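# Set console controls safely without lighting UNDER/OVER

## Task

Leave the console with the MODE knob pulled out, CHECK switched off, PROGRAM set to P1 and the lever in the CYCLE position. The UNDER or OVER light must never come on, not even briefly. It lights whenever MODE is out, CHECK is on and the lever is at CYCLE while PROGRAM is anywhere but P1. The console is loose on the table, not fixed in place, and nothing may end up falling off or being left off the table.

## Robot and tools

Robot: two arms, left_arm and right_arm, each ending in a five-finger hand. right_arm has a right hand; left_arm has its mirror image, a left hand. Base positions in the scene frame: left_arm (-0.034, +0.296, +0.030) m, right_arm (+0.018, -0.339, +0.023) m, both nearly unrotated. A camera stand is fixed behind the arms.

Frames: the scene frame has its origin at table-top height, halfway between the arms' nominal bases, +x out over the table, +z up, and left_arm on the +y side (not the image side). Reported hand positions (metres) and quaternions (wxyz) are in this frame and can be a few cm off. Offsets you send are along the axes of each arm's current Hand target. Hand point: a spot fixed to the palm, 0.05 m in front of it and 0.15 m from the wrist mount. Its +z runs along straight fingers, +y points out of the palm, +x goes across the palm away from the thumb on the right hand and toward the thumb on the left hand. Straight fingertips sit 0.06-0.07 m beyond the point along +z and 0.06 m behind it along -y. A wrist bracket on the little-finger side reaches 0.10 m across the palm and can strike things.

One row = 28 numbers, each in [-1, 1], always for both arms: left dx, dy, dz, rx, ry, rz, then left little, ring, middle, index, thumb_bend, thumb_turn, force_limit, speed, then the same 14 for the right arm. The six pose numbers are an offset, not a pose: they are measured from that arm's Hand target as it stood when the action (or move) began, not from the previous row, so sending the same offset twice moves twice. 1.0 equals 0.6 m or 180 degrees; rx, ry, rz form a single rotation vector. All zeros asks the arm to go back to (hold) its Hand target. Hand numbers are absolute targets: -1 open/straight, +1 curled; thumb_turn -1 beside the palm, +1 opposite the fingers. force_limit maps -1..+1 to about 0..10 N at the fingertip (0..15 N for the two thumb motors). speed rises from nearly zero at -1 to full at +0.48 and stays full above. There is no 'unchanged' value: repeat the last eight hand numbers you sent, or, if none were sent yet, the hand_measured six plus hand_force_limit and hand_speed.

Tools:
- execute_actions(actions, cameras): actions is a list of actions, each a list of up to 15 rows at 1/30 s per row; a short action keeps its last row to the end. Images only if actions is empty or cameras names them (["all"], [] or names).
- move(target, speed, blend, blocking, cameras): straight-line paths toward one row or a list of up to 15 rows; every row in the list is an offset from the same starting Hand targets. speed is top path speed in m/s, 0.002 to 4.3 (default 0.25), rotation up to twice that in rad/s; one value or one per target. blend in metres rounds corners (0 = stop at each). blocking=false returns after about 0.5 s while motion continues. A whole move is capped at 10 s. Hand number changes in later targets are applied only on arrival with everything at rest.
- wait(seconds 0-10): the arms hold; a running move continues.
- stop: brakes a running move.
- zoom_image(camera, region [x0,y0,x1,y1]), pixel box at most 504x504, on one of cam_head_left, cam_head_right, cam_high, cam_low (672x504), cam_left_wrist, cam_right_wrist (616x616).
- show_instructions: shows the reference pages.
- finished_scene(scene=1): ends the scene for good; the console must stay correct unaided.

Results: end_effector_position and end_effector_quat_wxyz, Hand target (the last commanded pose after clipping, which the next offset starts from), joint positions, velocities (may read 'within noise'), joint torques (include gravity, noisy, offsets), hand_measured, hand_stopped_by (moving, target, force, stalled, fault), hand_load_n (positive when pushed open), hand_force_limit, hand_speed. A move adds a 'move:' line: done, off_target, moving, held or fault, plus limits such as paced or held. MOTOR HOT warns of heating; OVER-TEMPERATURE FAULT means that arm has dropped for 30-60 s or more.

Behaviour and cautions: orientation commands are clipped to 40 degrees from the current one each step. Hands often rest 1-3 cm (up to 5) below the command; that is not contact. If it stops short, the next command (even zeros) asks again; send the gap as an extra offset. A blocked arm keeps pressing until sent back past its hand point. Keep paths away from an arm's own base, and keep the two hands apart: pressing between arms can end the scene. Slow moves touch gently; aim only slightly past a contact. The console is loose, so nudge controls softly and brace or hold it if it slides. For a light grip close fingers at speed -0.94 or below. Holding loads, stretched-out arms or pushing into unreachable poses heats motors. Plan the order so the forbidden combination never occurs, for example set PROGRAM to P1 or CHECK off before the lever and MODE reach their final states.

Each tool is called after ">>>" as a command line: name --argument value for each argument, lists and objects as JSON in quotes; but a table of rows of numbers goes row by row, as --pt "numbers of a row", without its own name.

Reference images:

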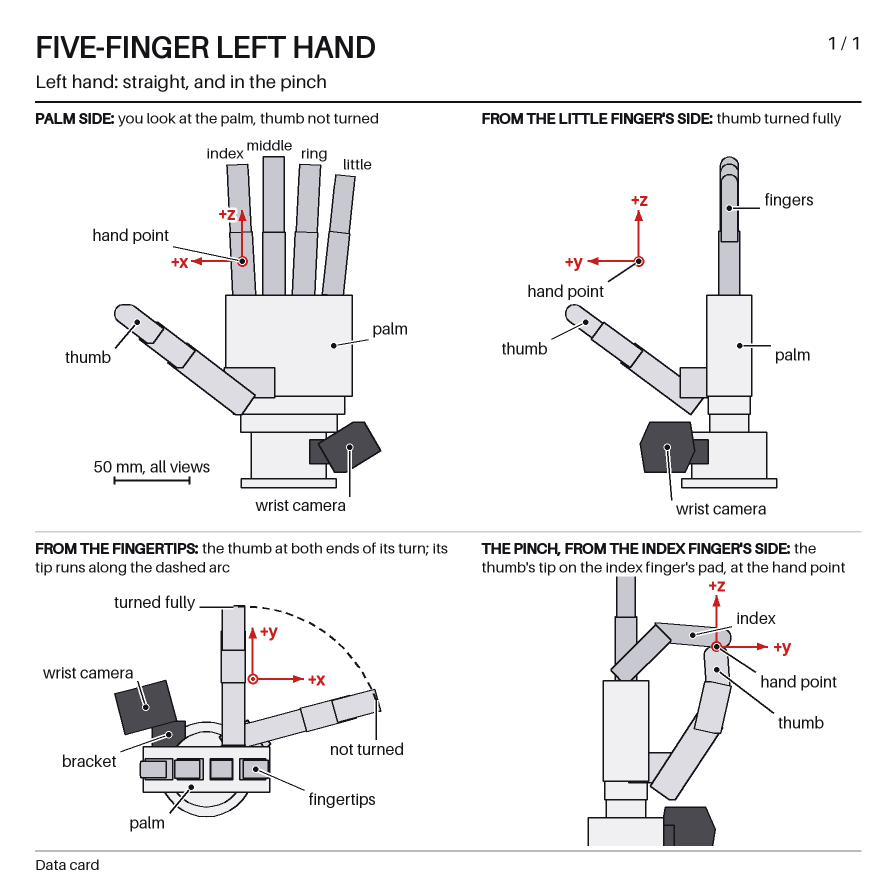

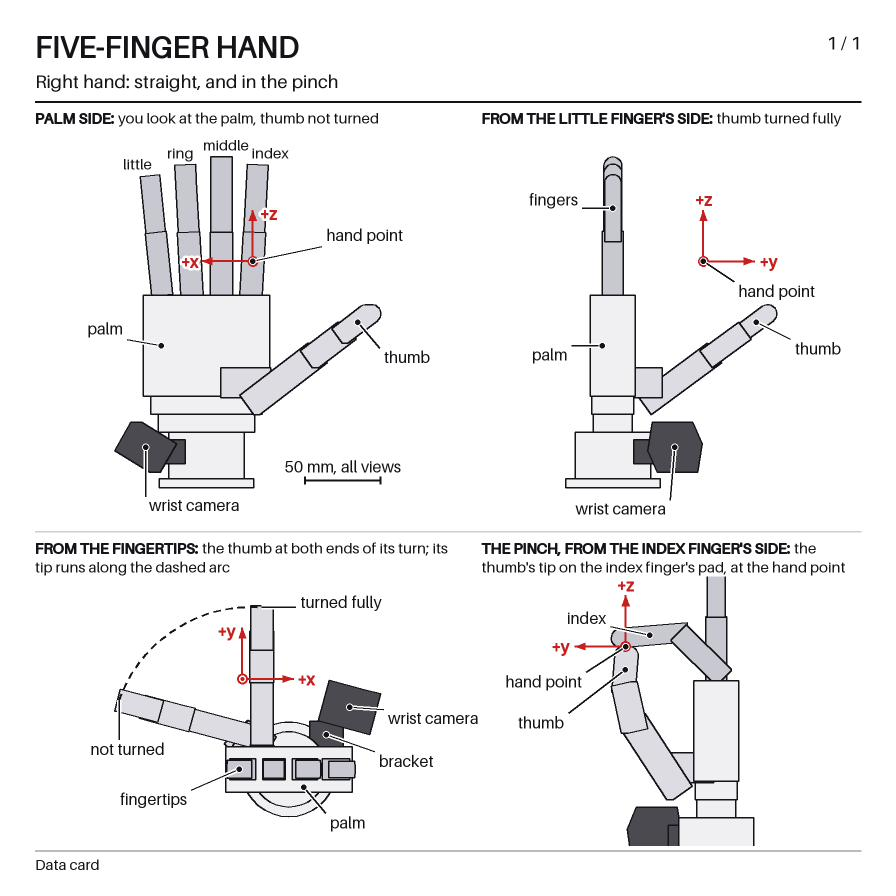

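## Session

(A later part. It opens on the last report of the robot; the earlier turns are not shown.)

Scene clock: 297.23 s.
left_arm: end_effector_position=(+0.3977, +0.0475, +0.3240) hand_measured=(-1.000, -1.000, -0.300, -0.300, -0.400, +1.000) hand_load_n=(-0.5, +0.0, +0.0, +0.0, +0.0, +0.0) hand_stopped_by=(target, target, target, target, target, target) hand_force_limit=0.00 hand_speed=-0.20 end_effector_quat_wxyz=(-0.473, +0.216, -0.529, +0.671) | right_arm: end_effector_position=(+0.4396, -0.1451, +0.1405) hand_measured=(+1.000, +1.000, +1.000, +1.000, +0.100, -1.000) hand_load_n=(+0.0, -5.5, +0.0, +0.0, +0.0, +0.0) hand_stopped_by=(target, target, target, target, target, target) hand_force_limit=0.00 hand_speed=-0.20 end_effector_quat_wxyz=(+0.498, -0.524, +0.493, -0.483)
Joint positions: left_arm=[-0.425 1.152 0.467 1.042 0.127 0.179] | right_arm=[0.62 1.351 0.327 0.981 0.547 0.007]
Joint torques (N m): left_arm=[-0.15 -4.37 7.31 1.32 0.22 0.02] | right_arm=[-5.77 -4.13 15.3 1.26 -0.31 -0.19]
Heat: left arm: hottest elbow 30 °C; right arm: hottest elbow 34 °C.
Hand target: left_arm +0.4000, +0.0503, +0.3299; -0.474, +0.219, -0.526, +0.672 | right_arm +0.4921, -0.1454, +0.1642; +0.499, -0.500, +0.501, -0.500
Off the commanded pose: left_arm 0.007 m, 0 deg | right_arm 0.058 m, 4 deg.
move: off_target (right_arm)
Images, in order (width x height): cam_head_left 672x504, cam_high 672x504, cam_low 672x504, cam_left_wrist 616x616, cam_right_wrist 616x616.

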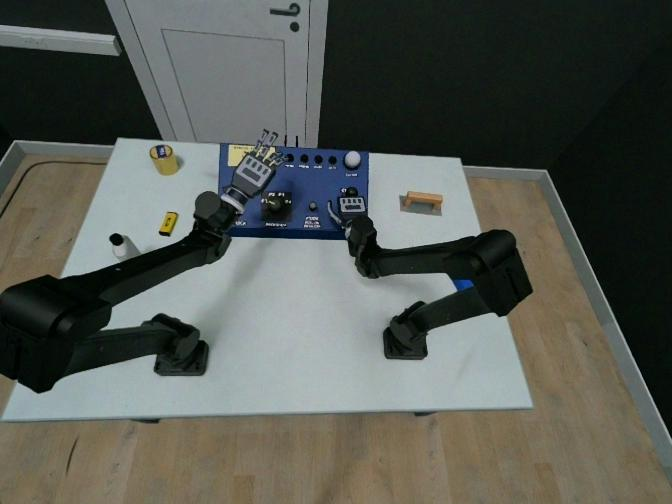

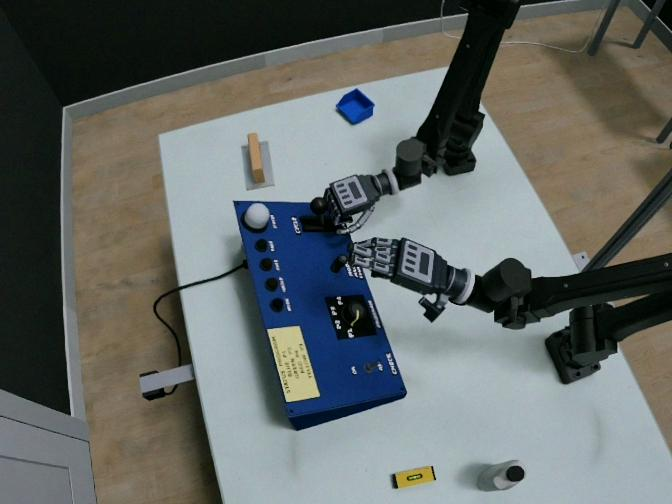

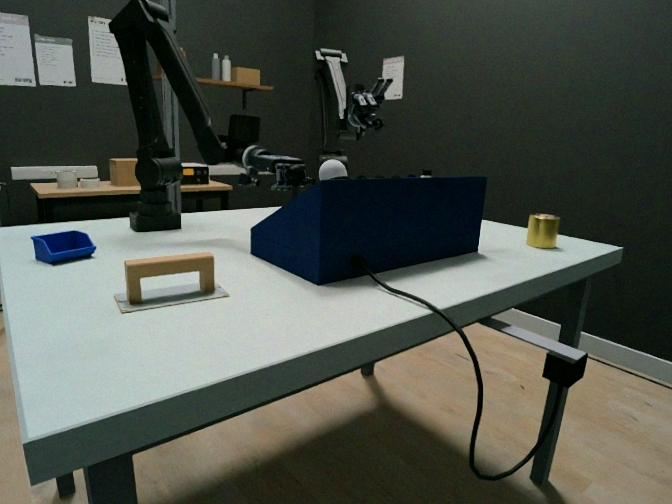

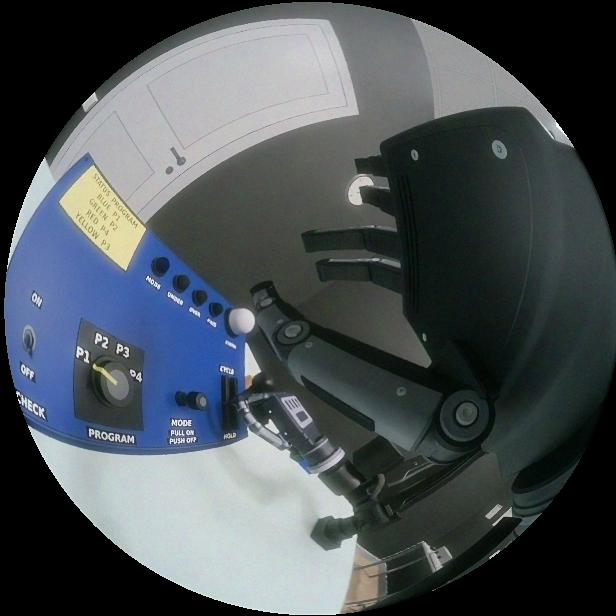

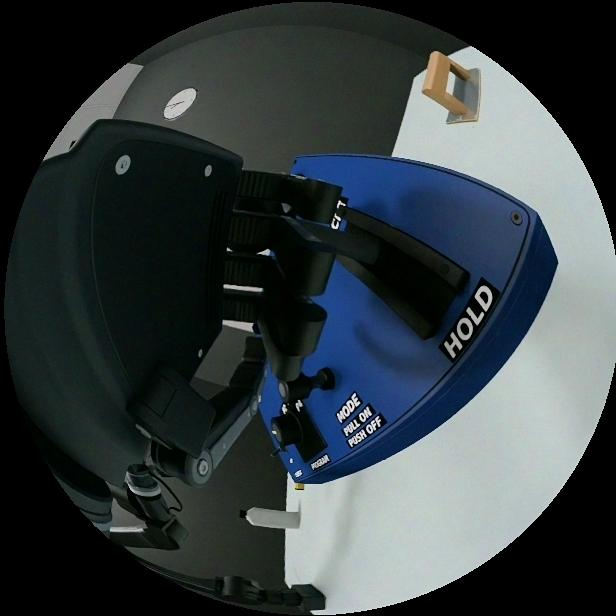

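>>> move --pt "0 0 0 0 0 0 -1 -1 -0.3 -0.3 -0.4 1 0 -0.2 0 0 -0.16 0 0 0 1 1 1 1 0.1 -1 0 -0.2" --pt "0.2765 0.217 -0.0013 -0.0444 0 0 -1 -1 -0.3 -0.3 -0.4 1 0 -0.2 0.158 -0.0767 -0.27 0 0 0 1 1 1 1 0.1 -1 0 -0.2" --speed '[0.12, 0.15]' --blend 0.02 --cameras '["all"]'

>>> zoom_image --camera "cam_left_wrist" --region '[150, 200, 400, 440]'

>>> zoom_image --camera "cam_right_wrist" --region '[220, 200, 420, 420]'

>>> zoom_image --camera "cam_head_left" --region '[260, 150, 400, 260]'

>>> zoom_image --camera "cam_high" --region '[280, 180, 440, 320]'

Scene clock: 342.60 s.
left_arm: end_effector_position=(+0.3711, -0.0826, +0.1613) hand_measured=(-1.000, -1.000, -0.300, -0.300, -0.400, +1.000) hand_load_n=(-0.5, +0.0, +0.0, +0.0, +0.0, +0.0) hand_stopped_by=(target, target, target, target, target, target) hand_force_limit=0.00 hand_speed=-0.20 end_effector_quat_wxyz=(+0.451, -0.257, +0.588, -0.621) | right_arm: end_effector_position=(+0.3285, -0.2367, +0.2028) hand_measured=(+1.000, +1.000, +1.000, +1.000, +0.100, -1.000) hand_load_n=(+0.0, +0.0, +0.0, +0.0, +0.0, +0.0) hand_stopped_by=(target, target, target, target, target, target) hand_force_limit=0.00 hand_speed=-0.20 end_effector_quat_wxyz=(+0.498, -0.505, +0.500, -0.497)
Joint positions: left_arm=[-0.821 1.681 0.514 1.353 -0.292 0.271] | right_arm=[0.573 0.346 0.136 0.197 0.54 0.002]
Joint torques (N m): left_arm=[-2.32 -7.06 6.16 2.86 0.02 0.15] | right_arm=[-1.44 0.03 10.69 1.99 0.08 -0.11]
Heat: left arm: hottest elbow 30 °C; right arm: hottest elbow 42 °C.
Hand target: left_arm +0.3768, -0.0928, +0.1769; +0.457, -0.251, +0.571, -0.634 | right_arm +0.3299, -0.2397, +0.2104; +0.499, -0.500, +0.501, -0.500
Off the commanded pose: left_arm 0.020 m, 3 deg | right_arm 0.008 m, 1 deg.
move: off_target (left_arm)

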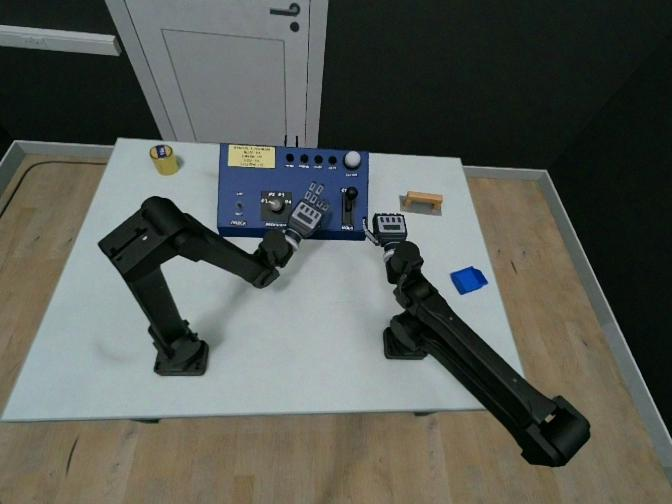

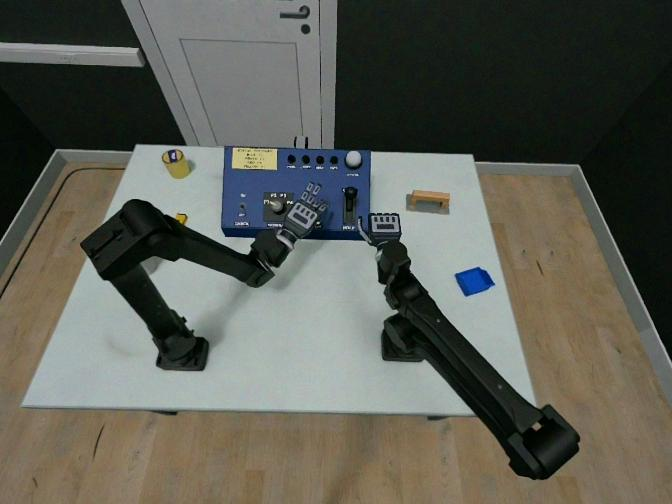

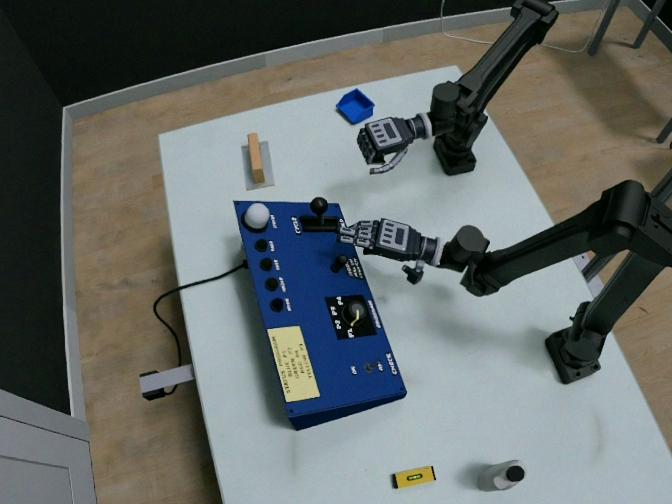

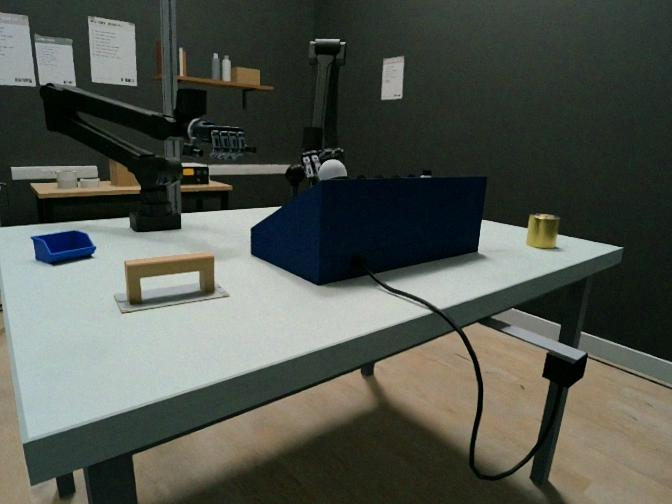

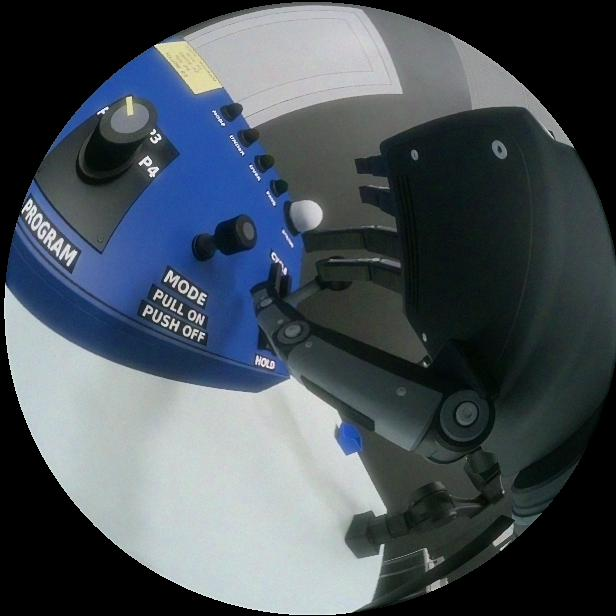

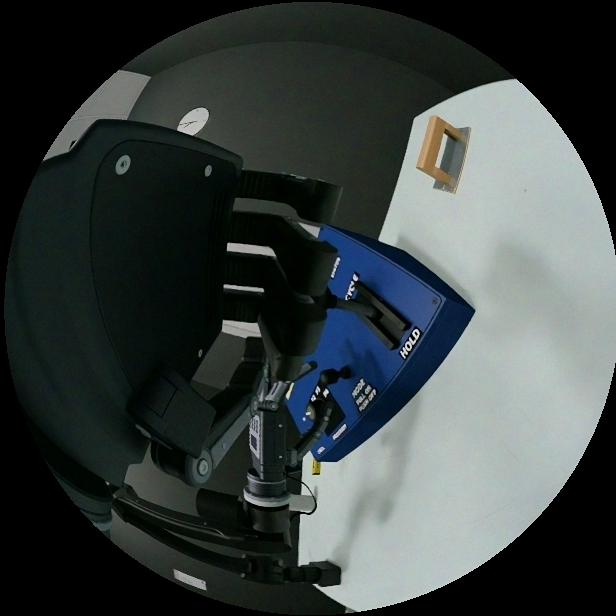

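Scaled by 2.016 from the camera's 616x616 image, which has a finer 880x880 frame.

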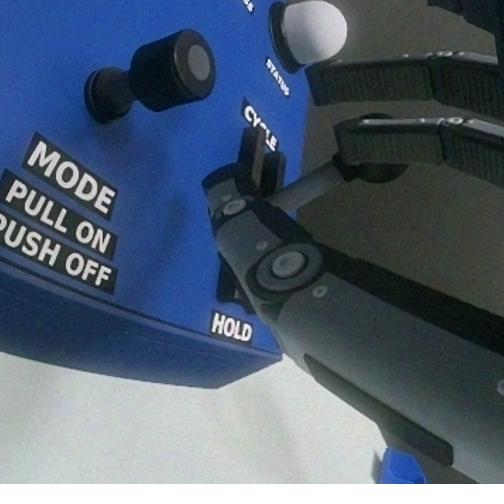

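Scaled by 2.291 from the camera's 616x616 image, which has a finer 880x880 frame.

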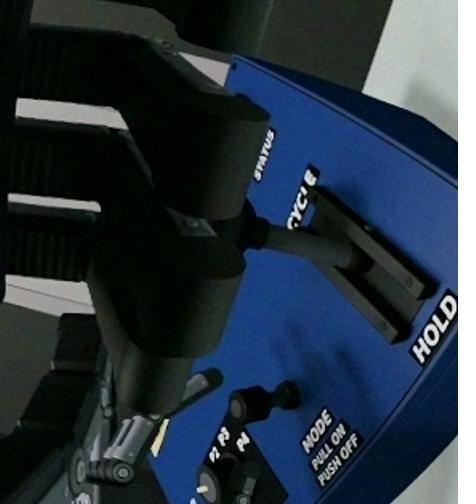

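Scaled by 3.600 from the camera's 672x504 image, which has a finer 960x720 frame.

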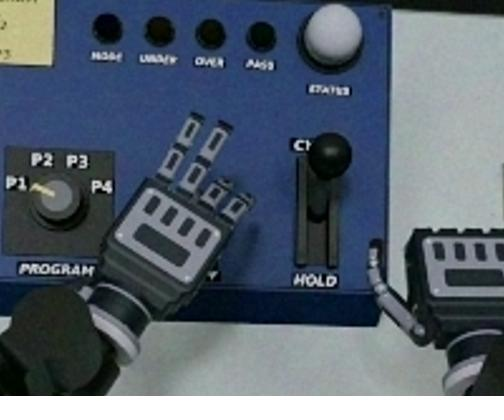

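Scaled by 3.150 from the camera's 672x504 image, which has a finer 960x720 frame.

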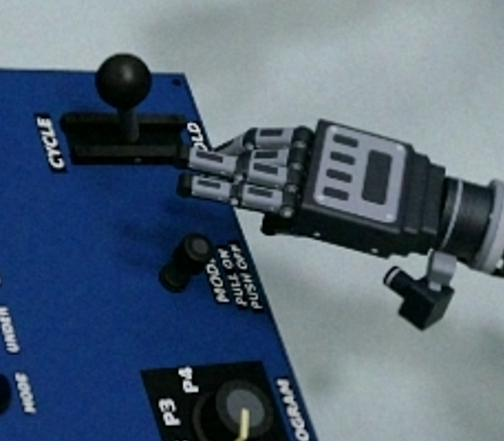

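>>> move --target '[-0.0502, 0.0305, 0.0177, 0, 0, 0, -1, -1, -0.3, -0.3, -0.4, 1, 0, -0.2, 0, 0, 0, 0, 0, 0, 1, 1, 1, 1, 0.1, -1, 0, -0.2]' --speed 0.1 --cameras '["cam_head_left", "cam_high", "cam_left_wrist", "cam_right_wrist"]'

>>> zoom_image --camera "cam_left_wrist" --region '[150, 160, 400, 400]'

>>> zoom_image --camera "cam_right_wrist" --region '[260, 330, 400, 470]'

>>> zoom_image --camera "cam_high" --region '[300, 200, 420, 300]'

Scene clock: 359.07 s.
left_arm: end_effector_position=(+0.3946, -0.0651, +0.1535) hand_measured=(-1.000, -1.000, -0.300, -0.300, -0.400, +1.000) hand_load_n=(+0.0, +0.0, +0.0, -0.5, +0.5, +0.0) hand_stopped_by=(target, target, target, target, target, target) hand_force_limit=0.00 hand_speed=-0.20 end_effector_quat_wxyz=(+0.453, -0.251, +0.590, -0.619) | right_arm: end_effector_position=(+0.3285, -0.2367, +0.2028) hand_measured=(+1.000, +1.000, +1.000, +1.000, +0.100, -1.000) hand_load_n=(+0.5, +0.0, +0.0, +0.0, +0.0, +0.0) hand_stopped_by=(target, target, target, target, target, target) hand_force_limit=0.00 hand_speed=-0.20 end_effector_quat_wxyz=(+0.498, -0.505, +0.500, -0.497)
Joint positions: left_arm=[-0.738 1.716 0.524 1.374 -0.205 0.266] | right_arm=[0.573 0.346 0.136 0.197 0.54 0.002]
Joint torques (N m): left_arm=[-0.21 -7.47 6.02 2.74 0.29 0.02] | right_arm=[-1.38 0.03 10.7 2.06 0.07 -0.11]
Heat: left arm: hottest elbow 30 °C; right arm: hottest elbow 41 °C.
Hand target: left_arm +0.4047, -0.0708, +0.1678; +0.457, -0.251, +0.571, -0.634 | right_arm +0.3299, -0.2397, +0.2104; +0.499, -0.500, +0.501, -0.500
Off the commanded pose: left_arm 0.019 m, 3 deg | right_arm 0.008 m, 1 deg.
move: off_target (left_arm)
Images, in order (width x height): cam_head_left 672x504, cam_high 672x504, cam_left_wrist 616x616, cam_right_wrist 616x616.

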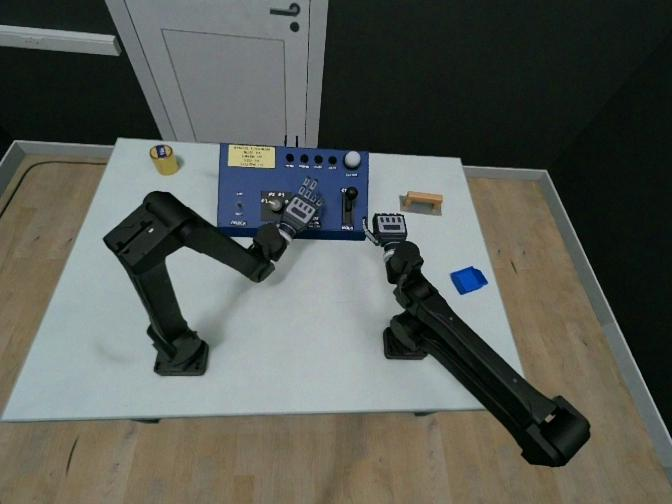

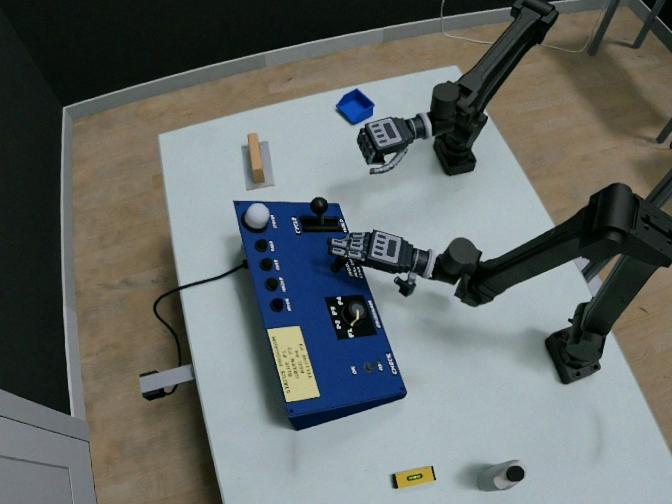

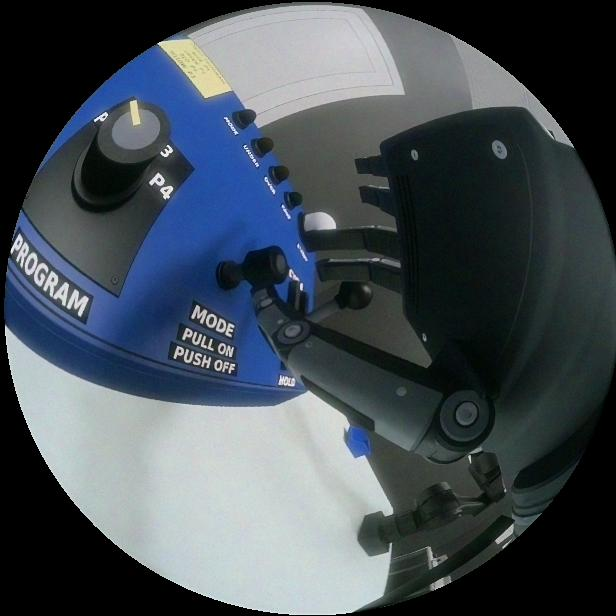

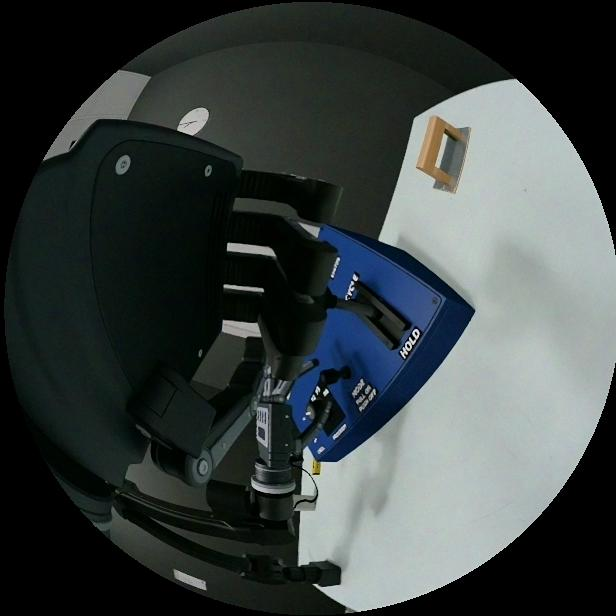

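Scaled by 2.016 from the camera's 616x616 image, which has a finer 880x880 frame.

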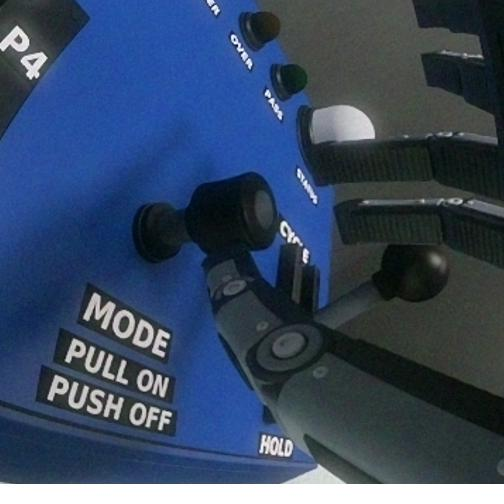

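Scaled by 3.600 from the camera's 616x616 image, which has a finer 880x880 frame.

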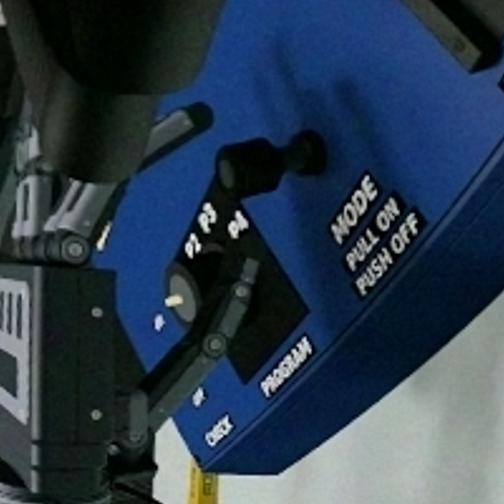

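Scaled by 4.200 from the camera's 672x504 image, which has a finer 960x720 frame.

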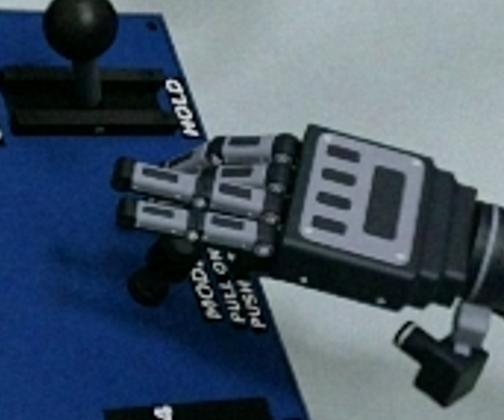

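>>> zoom_image --camera "cam_right_wrist" --region '[280, 345, 360, 425]'

>>> zoom_image --camera "cam_left_wrist" --region '[200, 220, 420, 340]'

>>> zoom_image --camera "cam_head_right" --region '[260, 160, 360, 250]'

Scaled by 6.300 from the camera's 616x616 image, which has a finer 880x880 frame.

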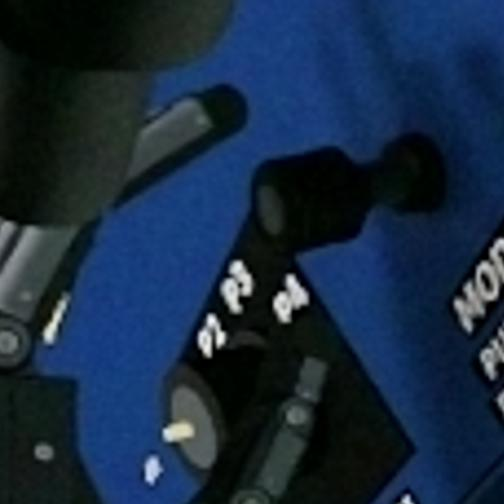

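Scaled by 2.291 from the camera's 616x616 image, which has a finer 880x880 frame.

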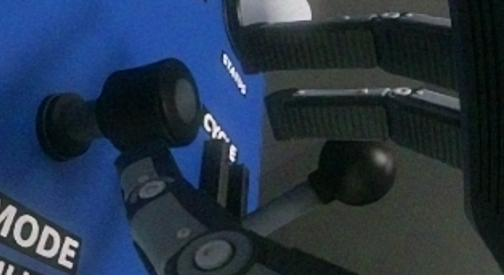

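This scene's latest camera images include none from cam_head_right. They are from: cam_head_left, cam_high, cam_left_wrist, cam_right_wrist. cam_head_right's image comes with the result of a call that names it in "cameras".

>>> move --target '[-0.0083, 0.0583, 0.0067, 0, 0, 0, -1, -1, -0.36, -0.36, -0.4, 1, 0, -0.2, 0, 0, 0, 0, 0, 0, 1, 1, 1, 1, 0.1, -1, 0, -0.2]' --speed 0.06 --cameras '["cam_head_left", "cam_head_right", "cam_high", "cam_left_wrist", "cam_right_wrist"]'

>>> zoom_image --camera "cam_left_wrist" --region '[200, 200, 420, 360]'

>>> zoom_image --camera "cam_right_wrist" --region '[280, 335, 370, 425]'

>>> zoom_image --camera "cam_high" --region '[300, 200, 420, 300]'

Scene clock: 408.07 s.
left_arm: end_effector_position=(+0.4108, -0.0626, +0.1241) hand_measured=(-1.000, -1.000, -0.360, -0.360, -0.400, +1.000) hand_load_n=(+0.0, +0.0, -0.5, +0.0, +0.5, +0.0) hand_stopped_by=(target, target, target, target, target, target) hand_force_limit=0.00 hand_speed=-0.20 end_effector_quat_wxyz=(+0.452, -0.251, +0.589, -0.621) | right_arm: end_effector_position=(+0.3285, -0.2367, +0.2028) hand_measured=(+1.000, +1.000, +1.000, +1.000, +0.100, -1.000) hand_load_n=(+0.0, +0.0, +0.0, +0.0, +0.0, +0.0) hand_stopped_by=(target, target, target, target, target, target) hand_force_limit=0.00 hand_speed=-0.20 end_effector_quat_wxyz=(+0.498, -0.505, +0.500, -0.497)
Joint positions: left_arm=[-0.702 1.842 0.554 1.471 -0.168 0.257] | right_arm=[0.573 0.346 0.136 0.197 0.54 0.002]
Joint torques (N m): left_arm=[-0.03 -8.59 5.15 2.89 0.3 -0.01] | right_arm=[-1.38 0.03 10.7 2.06 0.08 -0.11]
Heat: left arm: hottest shoulder 31 °C; right arm: hottest elbow 40 °C.
Hand target: left_arm +0.4207, -0.0660, +0.1366; +0.457, -0.251, +0.571, -0.634 | right_arm +0.3299, -0.2397, +0.2104; +0.499, -0.500, +0.501, -0.500
Off the commanded pose: left_arm 0.016 m, 3 deg | right_arm 0.008 m, 1 deg.
move: off_target (left_arm)
Images, in order (width x height): cam_head_left 672x504, cam_head_right 672x504, cam_high 672x504, cam_left_wrist 616x616, cam_right_wrist 616x616.

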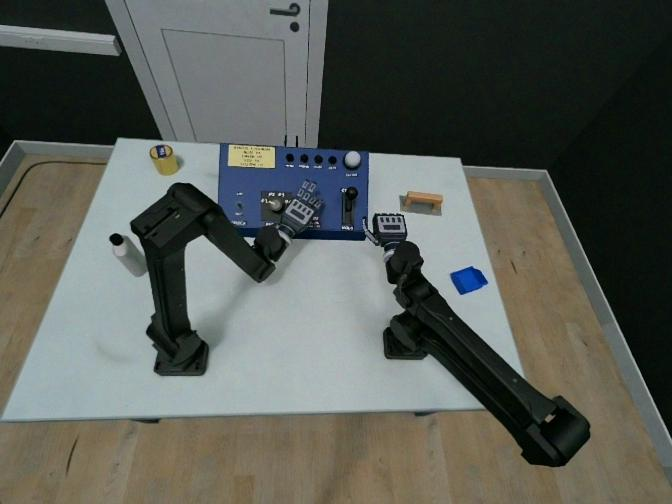

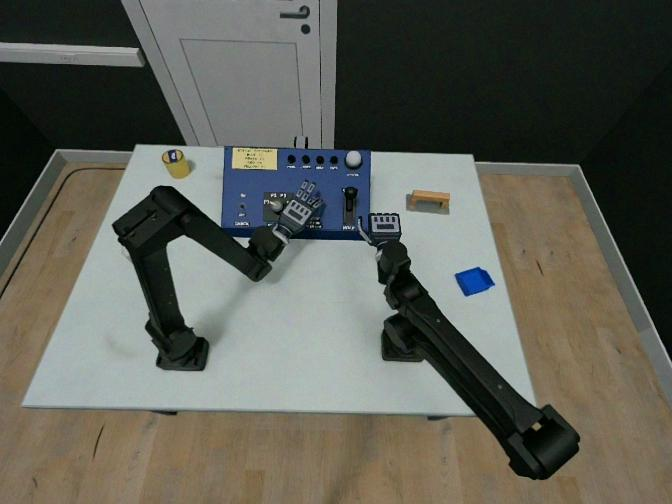

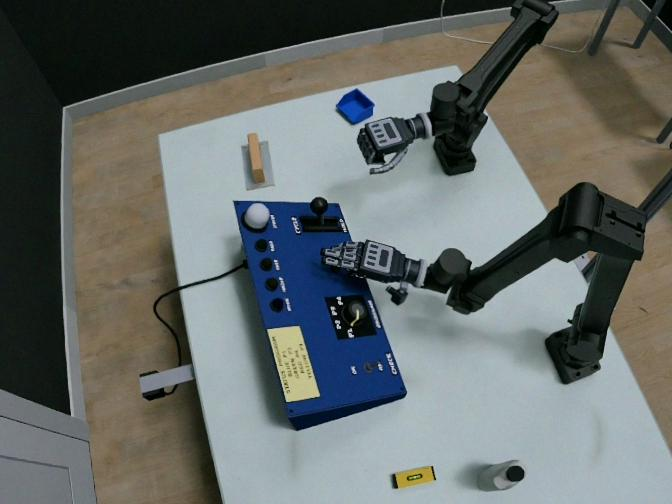

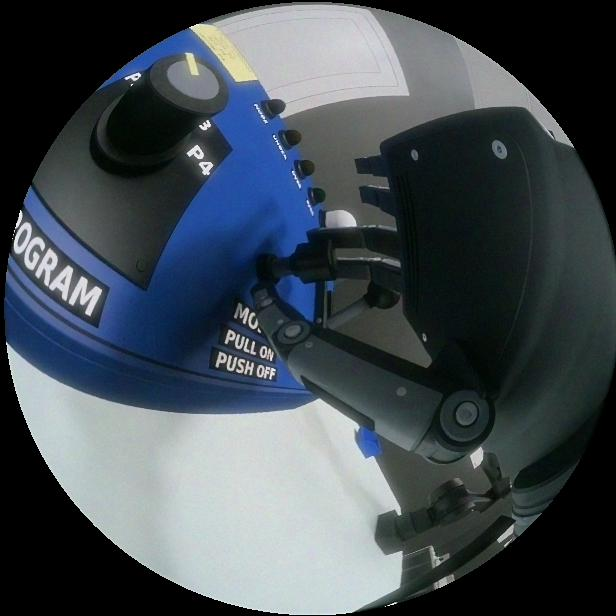

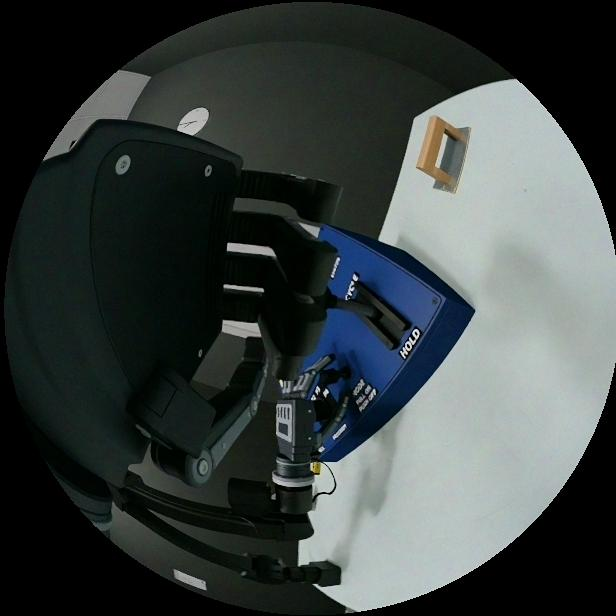

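Scaled by 2.291 from the camera's 616x616 image, which has a finer 880x880 frame.

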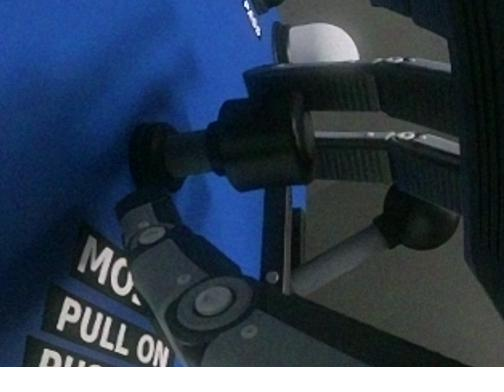

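Scaled by 5.600 from the camera's 616x616 image, which has a finer 880x880 frame.

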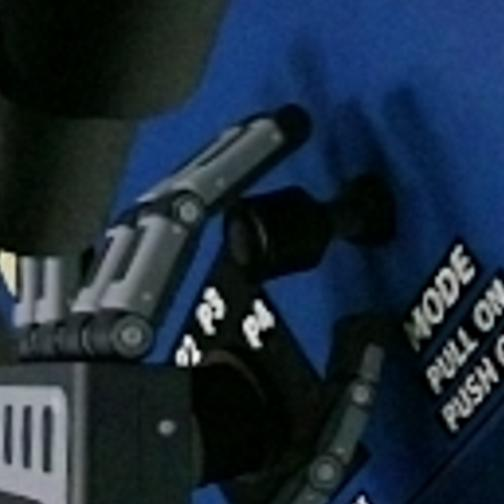

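Scaled by 4.200 from the camera's 672x504 image, which has a finer 960x720 frame.

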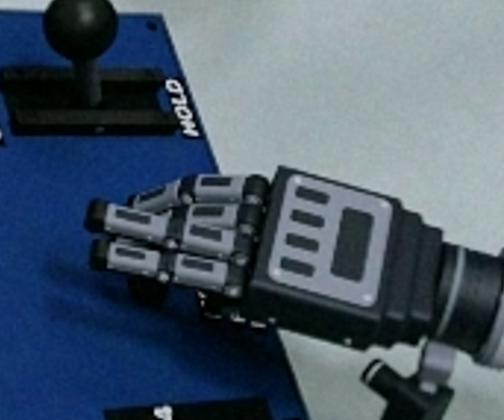

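>>> move --target '[0, -0.0133, 0, 0, 0, 0, -1, -1, -0.36, -0.36, -0.4, 1, 0, -0.2, 0, 0, 0, 0, 0, 0, 1, 1, 1, 1, 0.1, -1, 0, -0.2]' --speed 0.05 --cameras '["cam_left_wrist", "cam_right_wrist"]'

>>> zoom_image --camera "cam_left_wrist" --region '[200, 200, 420, 360]'

>>> zoom_image --camera "cam_right_wrist" --region '[280, 335, 370, 425]'

Scene clock: 420.60 s.
left_arm: end_effector_position=(+0.4108, -0.0626, +0.1243) hand_measured=(-1.000, -1.000, -0.360, -0.360, -0.400, +1.000) hand_load_n=(+0.0, +0.0, -0.5, +0.0, +0.0, +0.0) hand_stopped_by=(target, target, target, target, target, target) hand_force_limit=0.00 hand_speed=-0.20 end_effector_quat_wxyz=(+0.452, -0.251, +0.589, -0.621) | right_arm: end_effector_position=(+0.3285, -0.2367, +0.2028) hand_measured=(+1.000, +1.000, +1.000, +1.000, +0.100, -1.000) hand_load_n=(+0.0, +0.0, +0.0, +0.0, +0.0, -0.5) hand_stopped_by=(target, target, target, target, target, target) hand_force_limit=0.00 hand_speed=-0.20 end_effector_quat_wxyz=(+0.498, -0.505, +0.500, -0.497)
Joint positions: left_arm=[-0.702 1.841 0.554 1.471 -0.168 0.257] | right_arm=[0.573 0.346 0.136 0.197 0.54 0.002]
Joint torques (N m): left_arm=[-1.03 -10.23 4.88 1.96 0.1 0.03] | right_arm=[-1.38 0.03 10.7 2.06 0.07 -0.11]
Heat: left arm: hottest shoulder 31 °C; right arm: hottest elbow 39 °C.
Hand target: left_arm +0.4183, -0.0665, +0.1442; +0.457, -0.251, +0.571, -0.634 | right_arm +0.3299, -0.2397, +0.2104; +0.499, -0.500, +0.501, -0.500
Off the commanded pose: left_arm 0.022 m, 3 deg | right_arm 0.008 m, 1 deg.
move: off_target (left_arm)
Images, in order (width x height): cam_left_wrist 616x616, cam_right_wrist 616x616.

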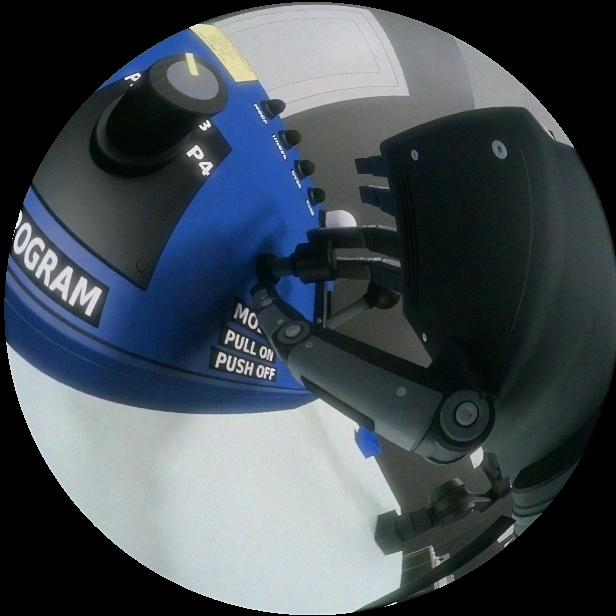

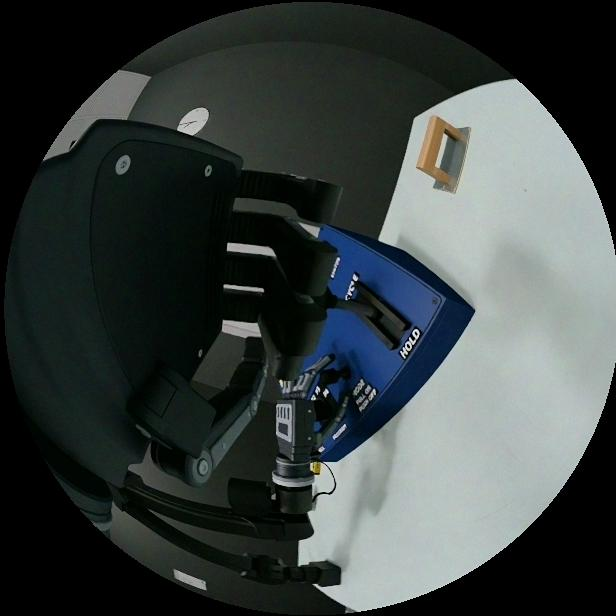

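Scaled by 2.291 from the camera's 616x616 image, which has a finer 880x880 frame.

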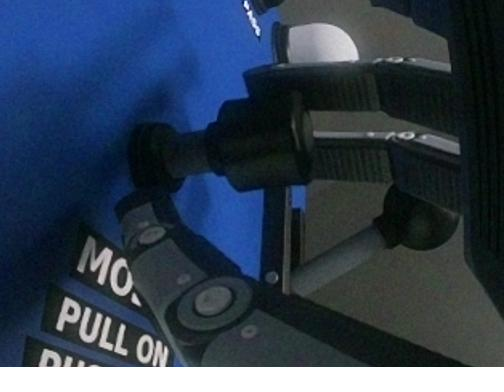

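Scaled by 5.600 from the camera's 616x616 image, which has a finer 880x880 frame.

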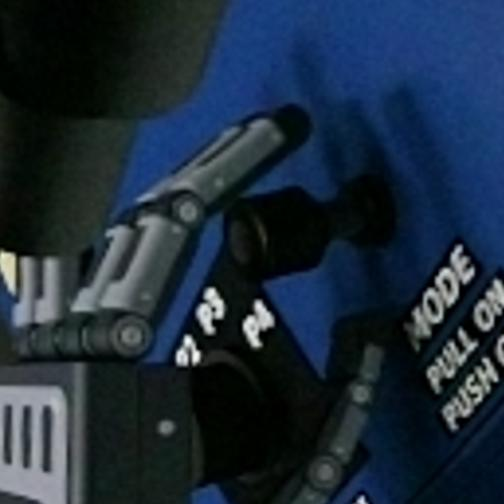

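>>> move --target '[0, 0, 0, 0, 0, 0, -1, -1, 0.3, 0.3, 0.4, 1, -0.4, -0.8, 0, 0, 0, 0, 0, 0, 1, 1, 1, 1, 0.1, -1, 0, -0.2]' --speed 0.05 --cameras '["cam_left_wrist", "cam_right_wrist", "cam_head_left", "cam_high"]'

>>> zoom_image --camera "cam_left_wrist" --region '[200, 200, 420, 360]'

>>> zoom_image --camera "cam_right_wrist" --region '[280, 335, 370, 425]'

Scene clock: 426.70 s.
left_arm: end_effector_position=(+0.4145, -0.0662, +0.1327) hand_measured=(-1.000, -1.000, -0.122, -0.048, -0.156, +1.000) hand_load_n=(+0.0, +0.0, +2.5, +1.0, +5.5, +0.5) hand_stopped_by=(target, target, force, force, force, target) hand_force_limit=-0.40 hand_speed=-0.80 end_effector_quat_wxyz=(+0.454, -0.250, +0.581, -0.627) | right_arm: end_effector_position=(+0.3285, -0.2367, +0.2028) hand_measured=(+1.000, +1.000, +1.000, +1.000, +0.100, -1.000) hand_load_n=(+0.0, +0.0, +0.0, +0.0, +0.0, -0.5) hand_stopped_by=(target, target, target, target, target, target) hand_force_limit=0.00 hand_speed=-0.20 end_effector_quat_wxyz=(+0.498, -0.505, +0.500, -0.497)
Joint positions: left_arm=[-0.702 1.835 0.567 1.471 -0.167 0.255] | right_arm=[0.573 0.346 0.136 0.197 0.54 0.002]
Joint torques (N m): left_arm=[-0.32 -9.47 4.14 2.02 0.04 0.02] | right_arm=[-1.38 0.09 10.7 2.04 0.08 -0.11]
Heat: left arm: hottest shoulder 31 °C; right arm: hottest elbow 39 °C.
Hand target: left_arm +0.4183, -0.0665, +0.1440; +0.457, -0.251, +0.571, -0.634 | right_arm +0.3299, -0.2397, +0.2104; +0.499, -0.500, +0.501, -0.500
Off the commanded pose: left_arm 0.012 m, 1 deg | right_arm 0.008 m, 1 deg.
move: off_target (left_arm)
Images, in order (width x height): cam_head_left 672x504, cam_high 672x504, cam_left_wrist 616x616, cam_right_wrist 616x616.

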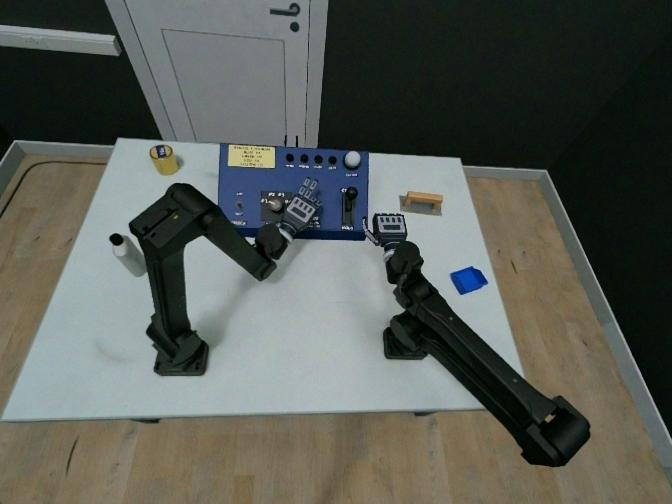

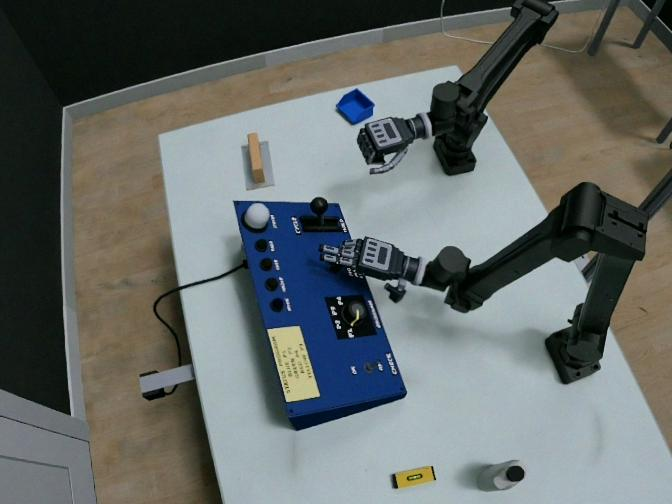

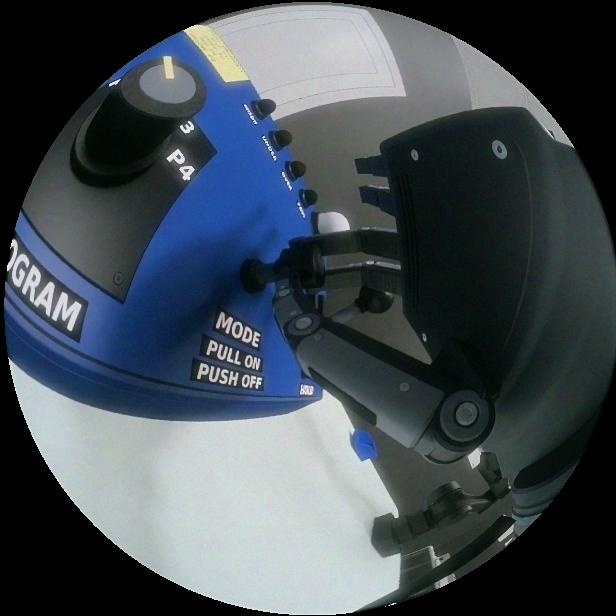

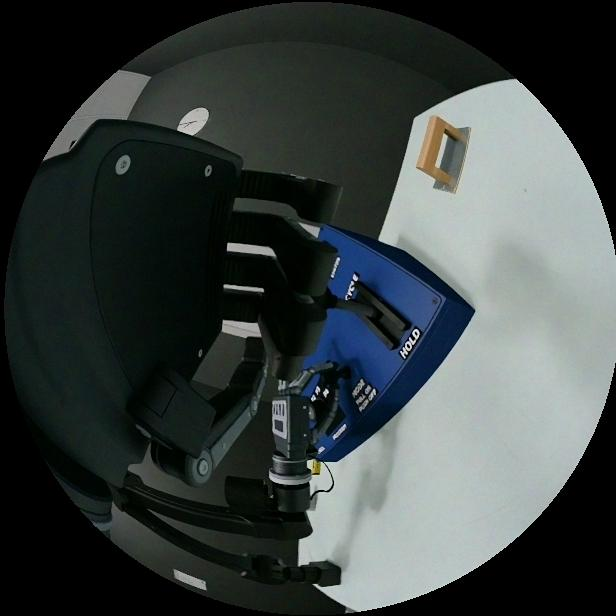

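Scaled by 2.291 from the camera's 616x616 image, which has a finer 880x880 frame.

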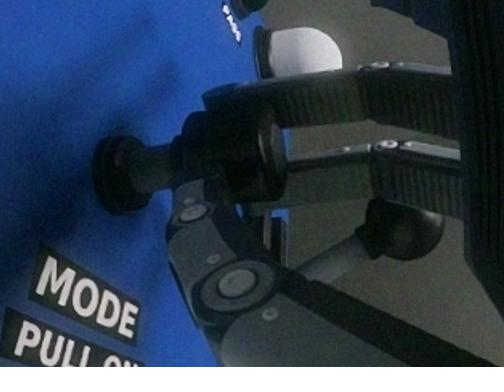

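Scaled by 5.600 from the camera's 616x616 image, which has a finer 880x880 frame.

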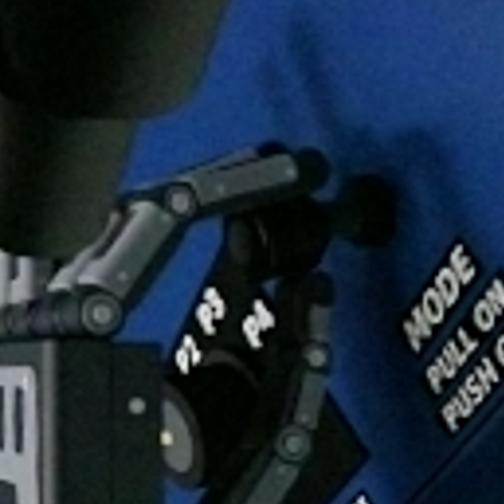

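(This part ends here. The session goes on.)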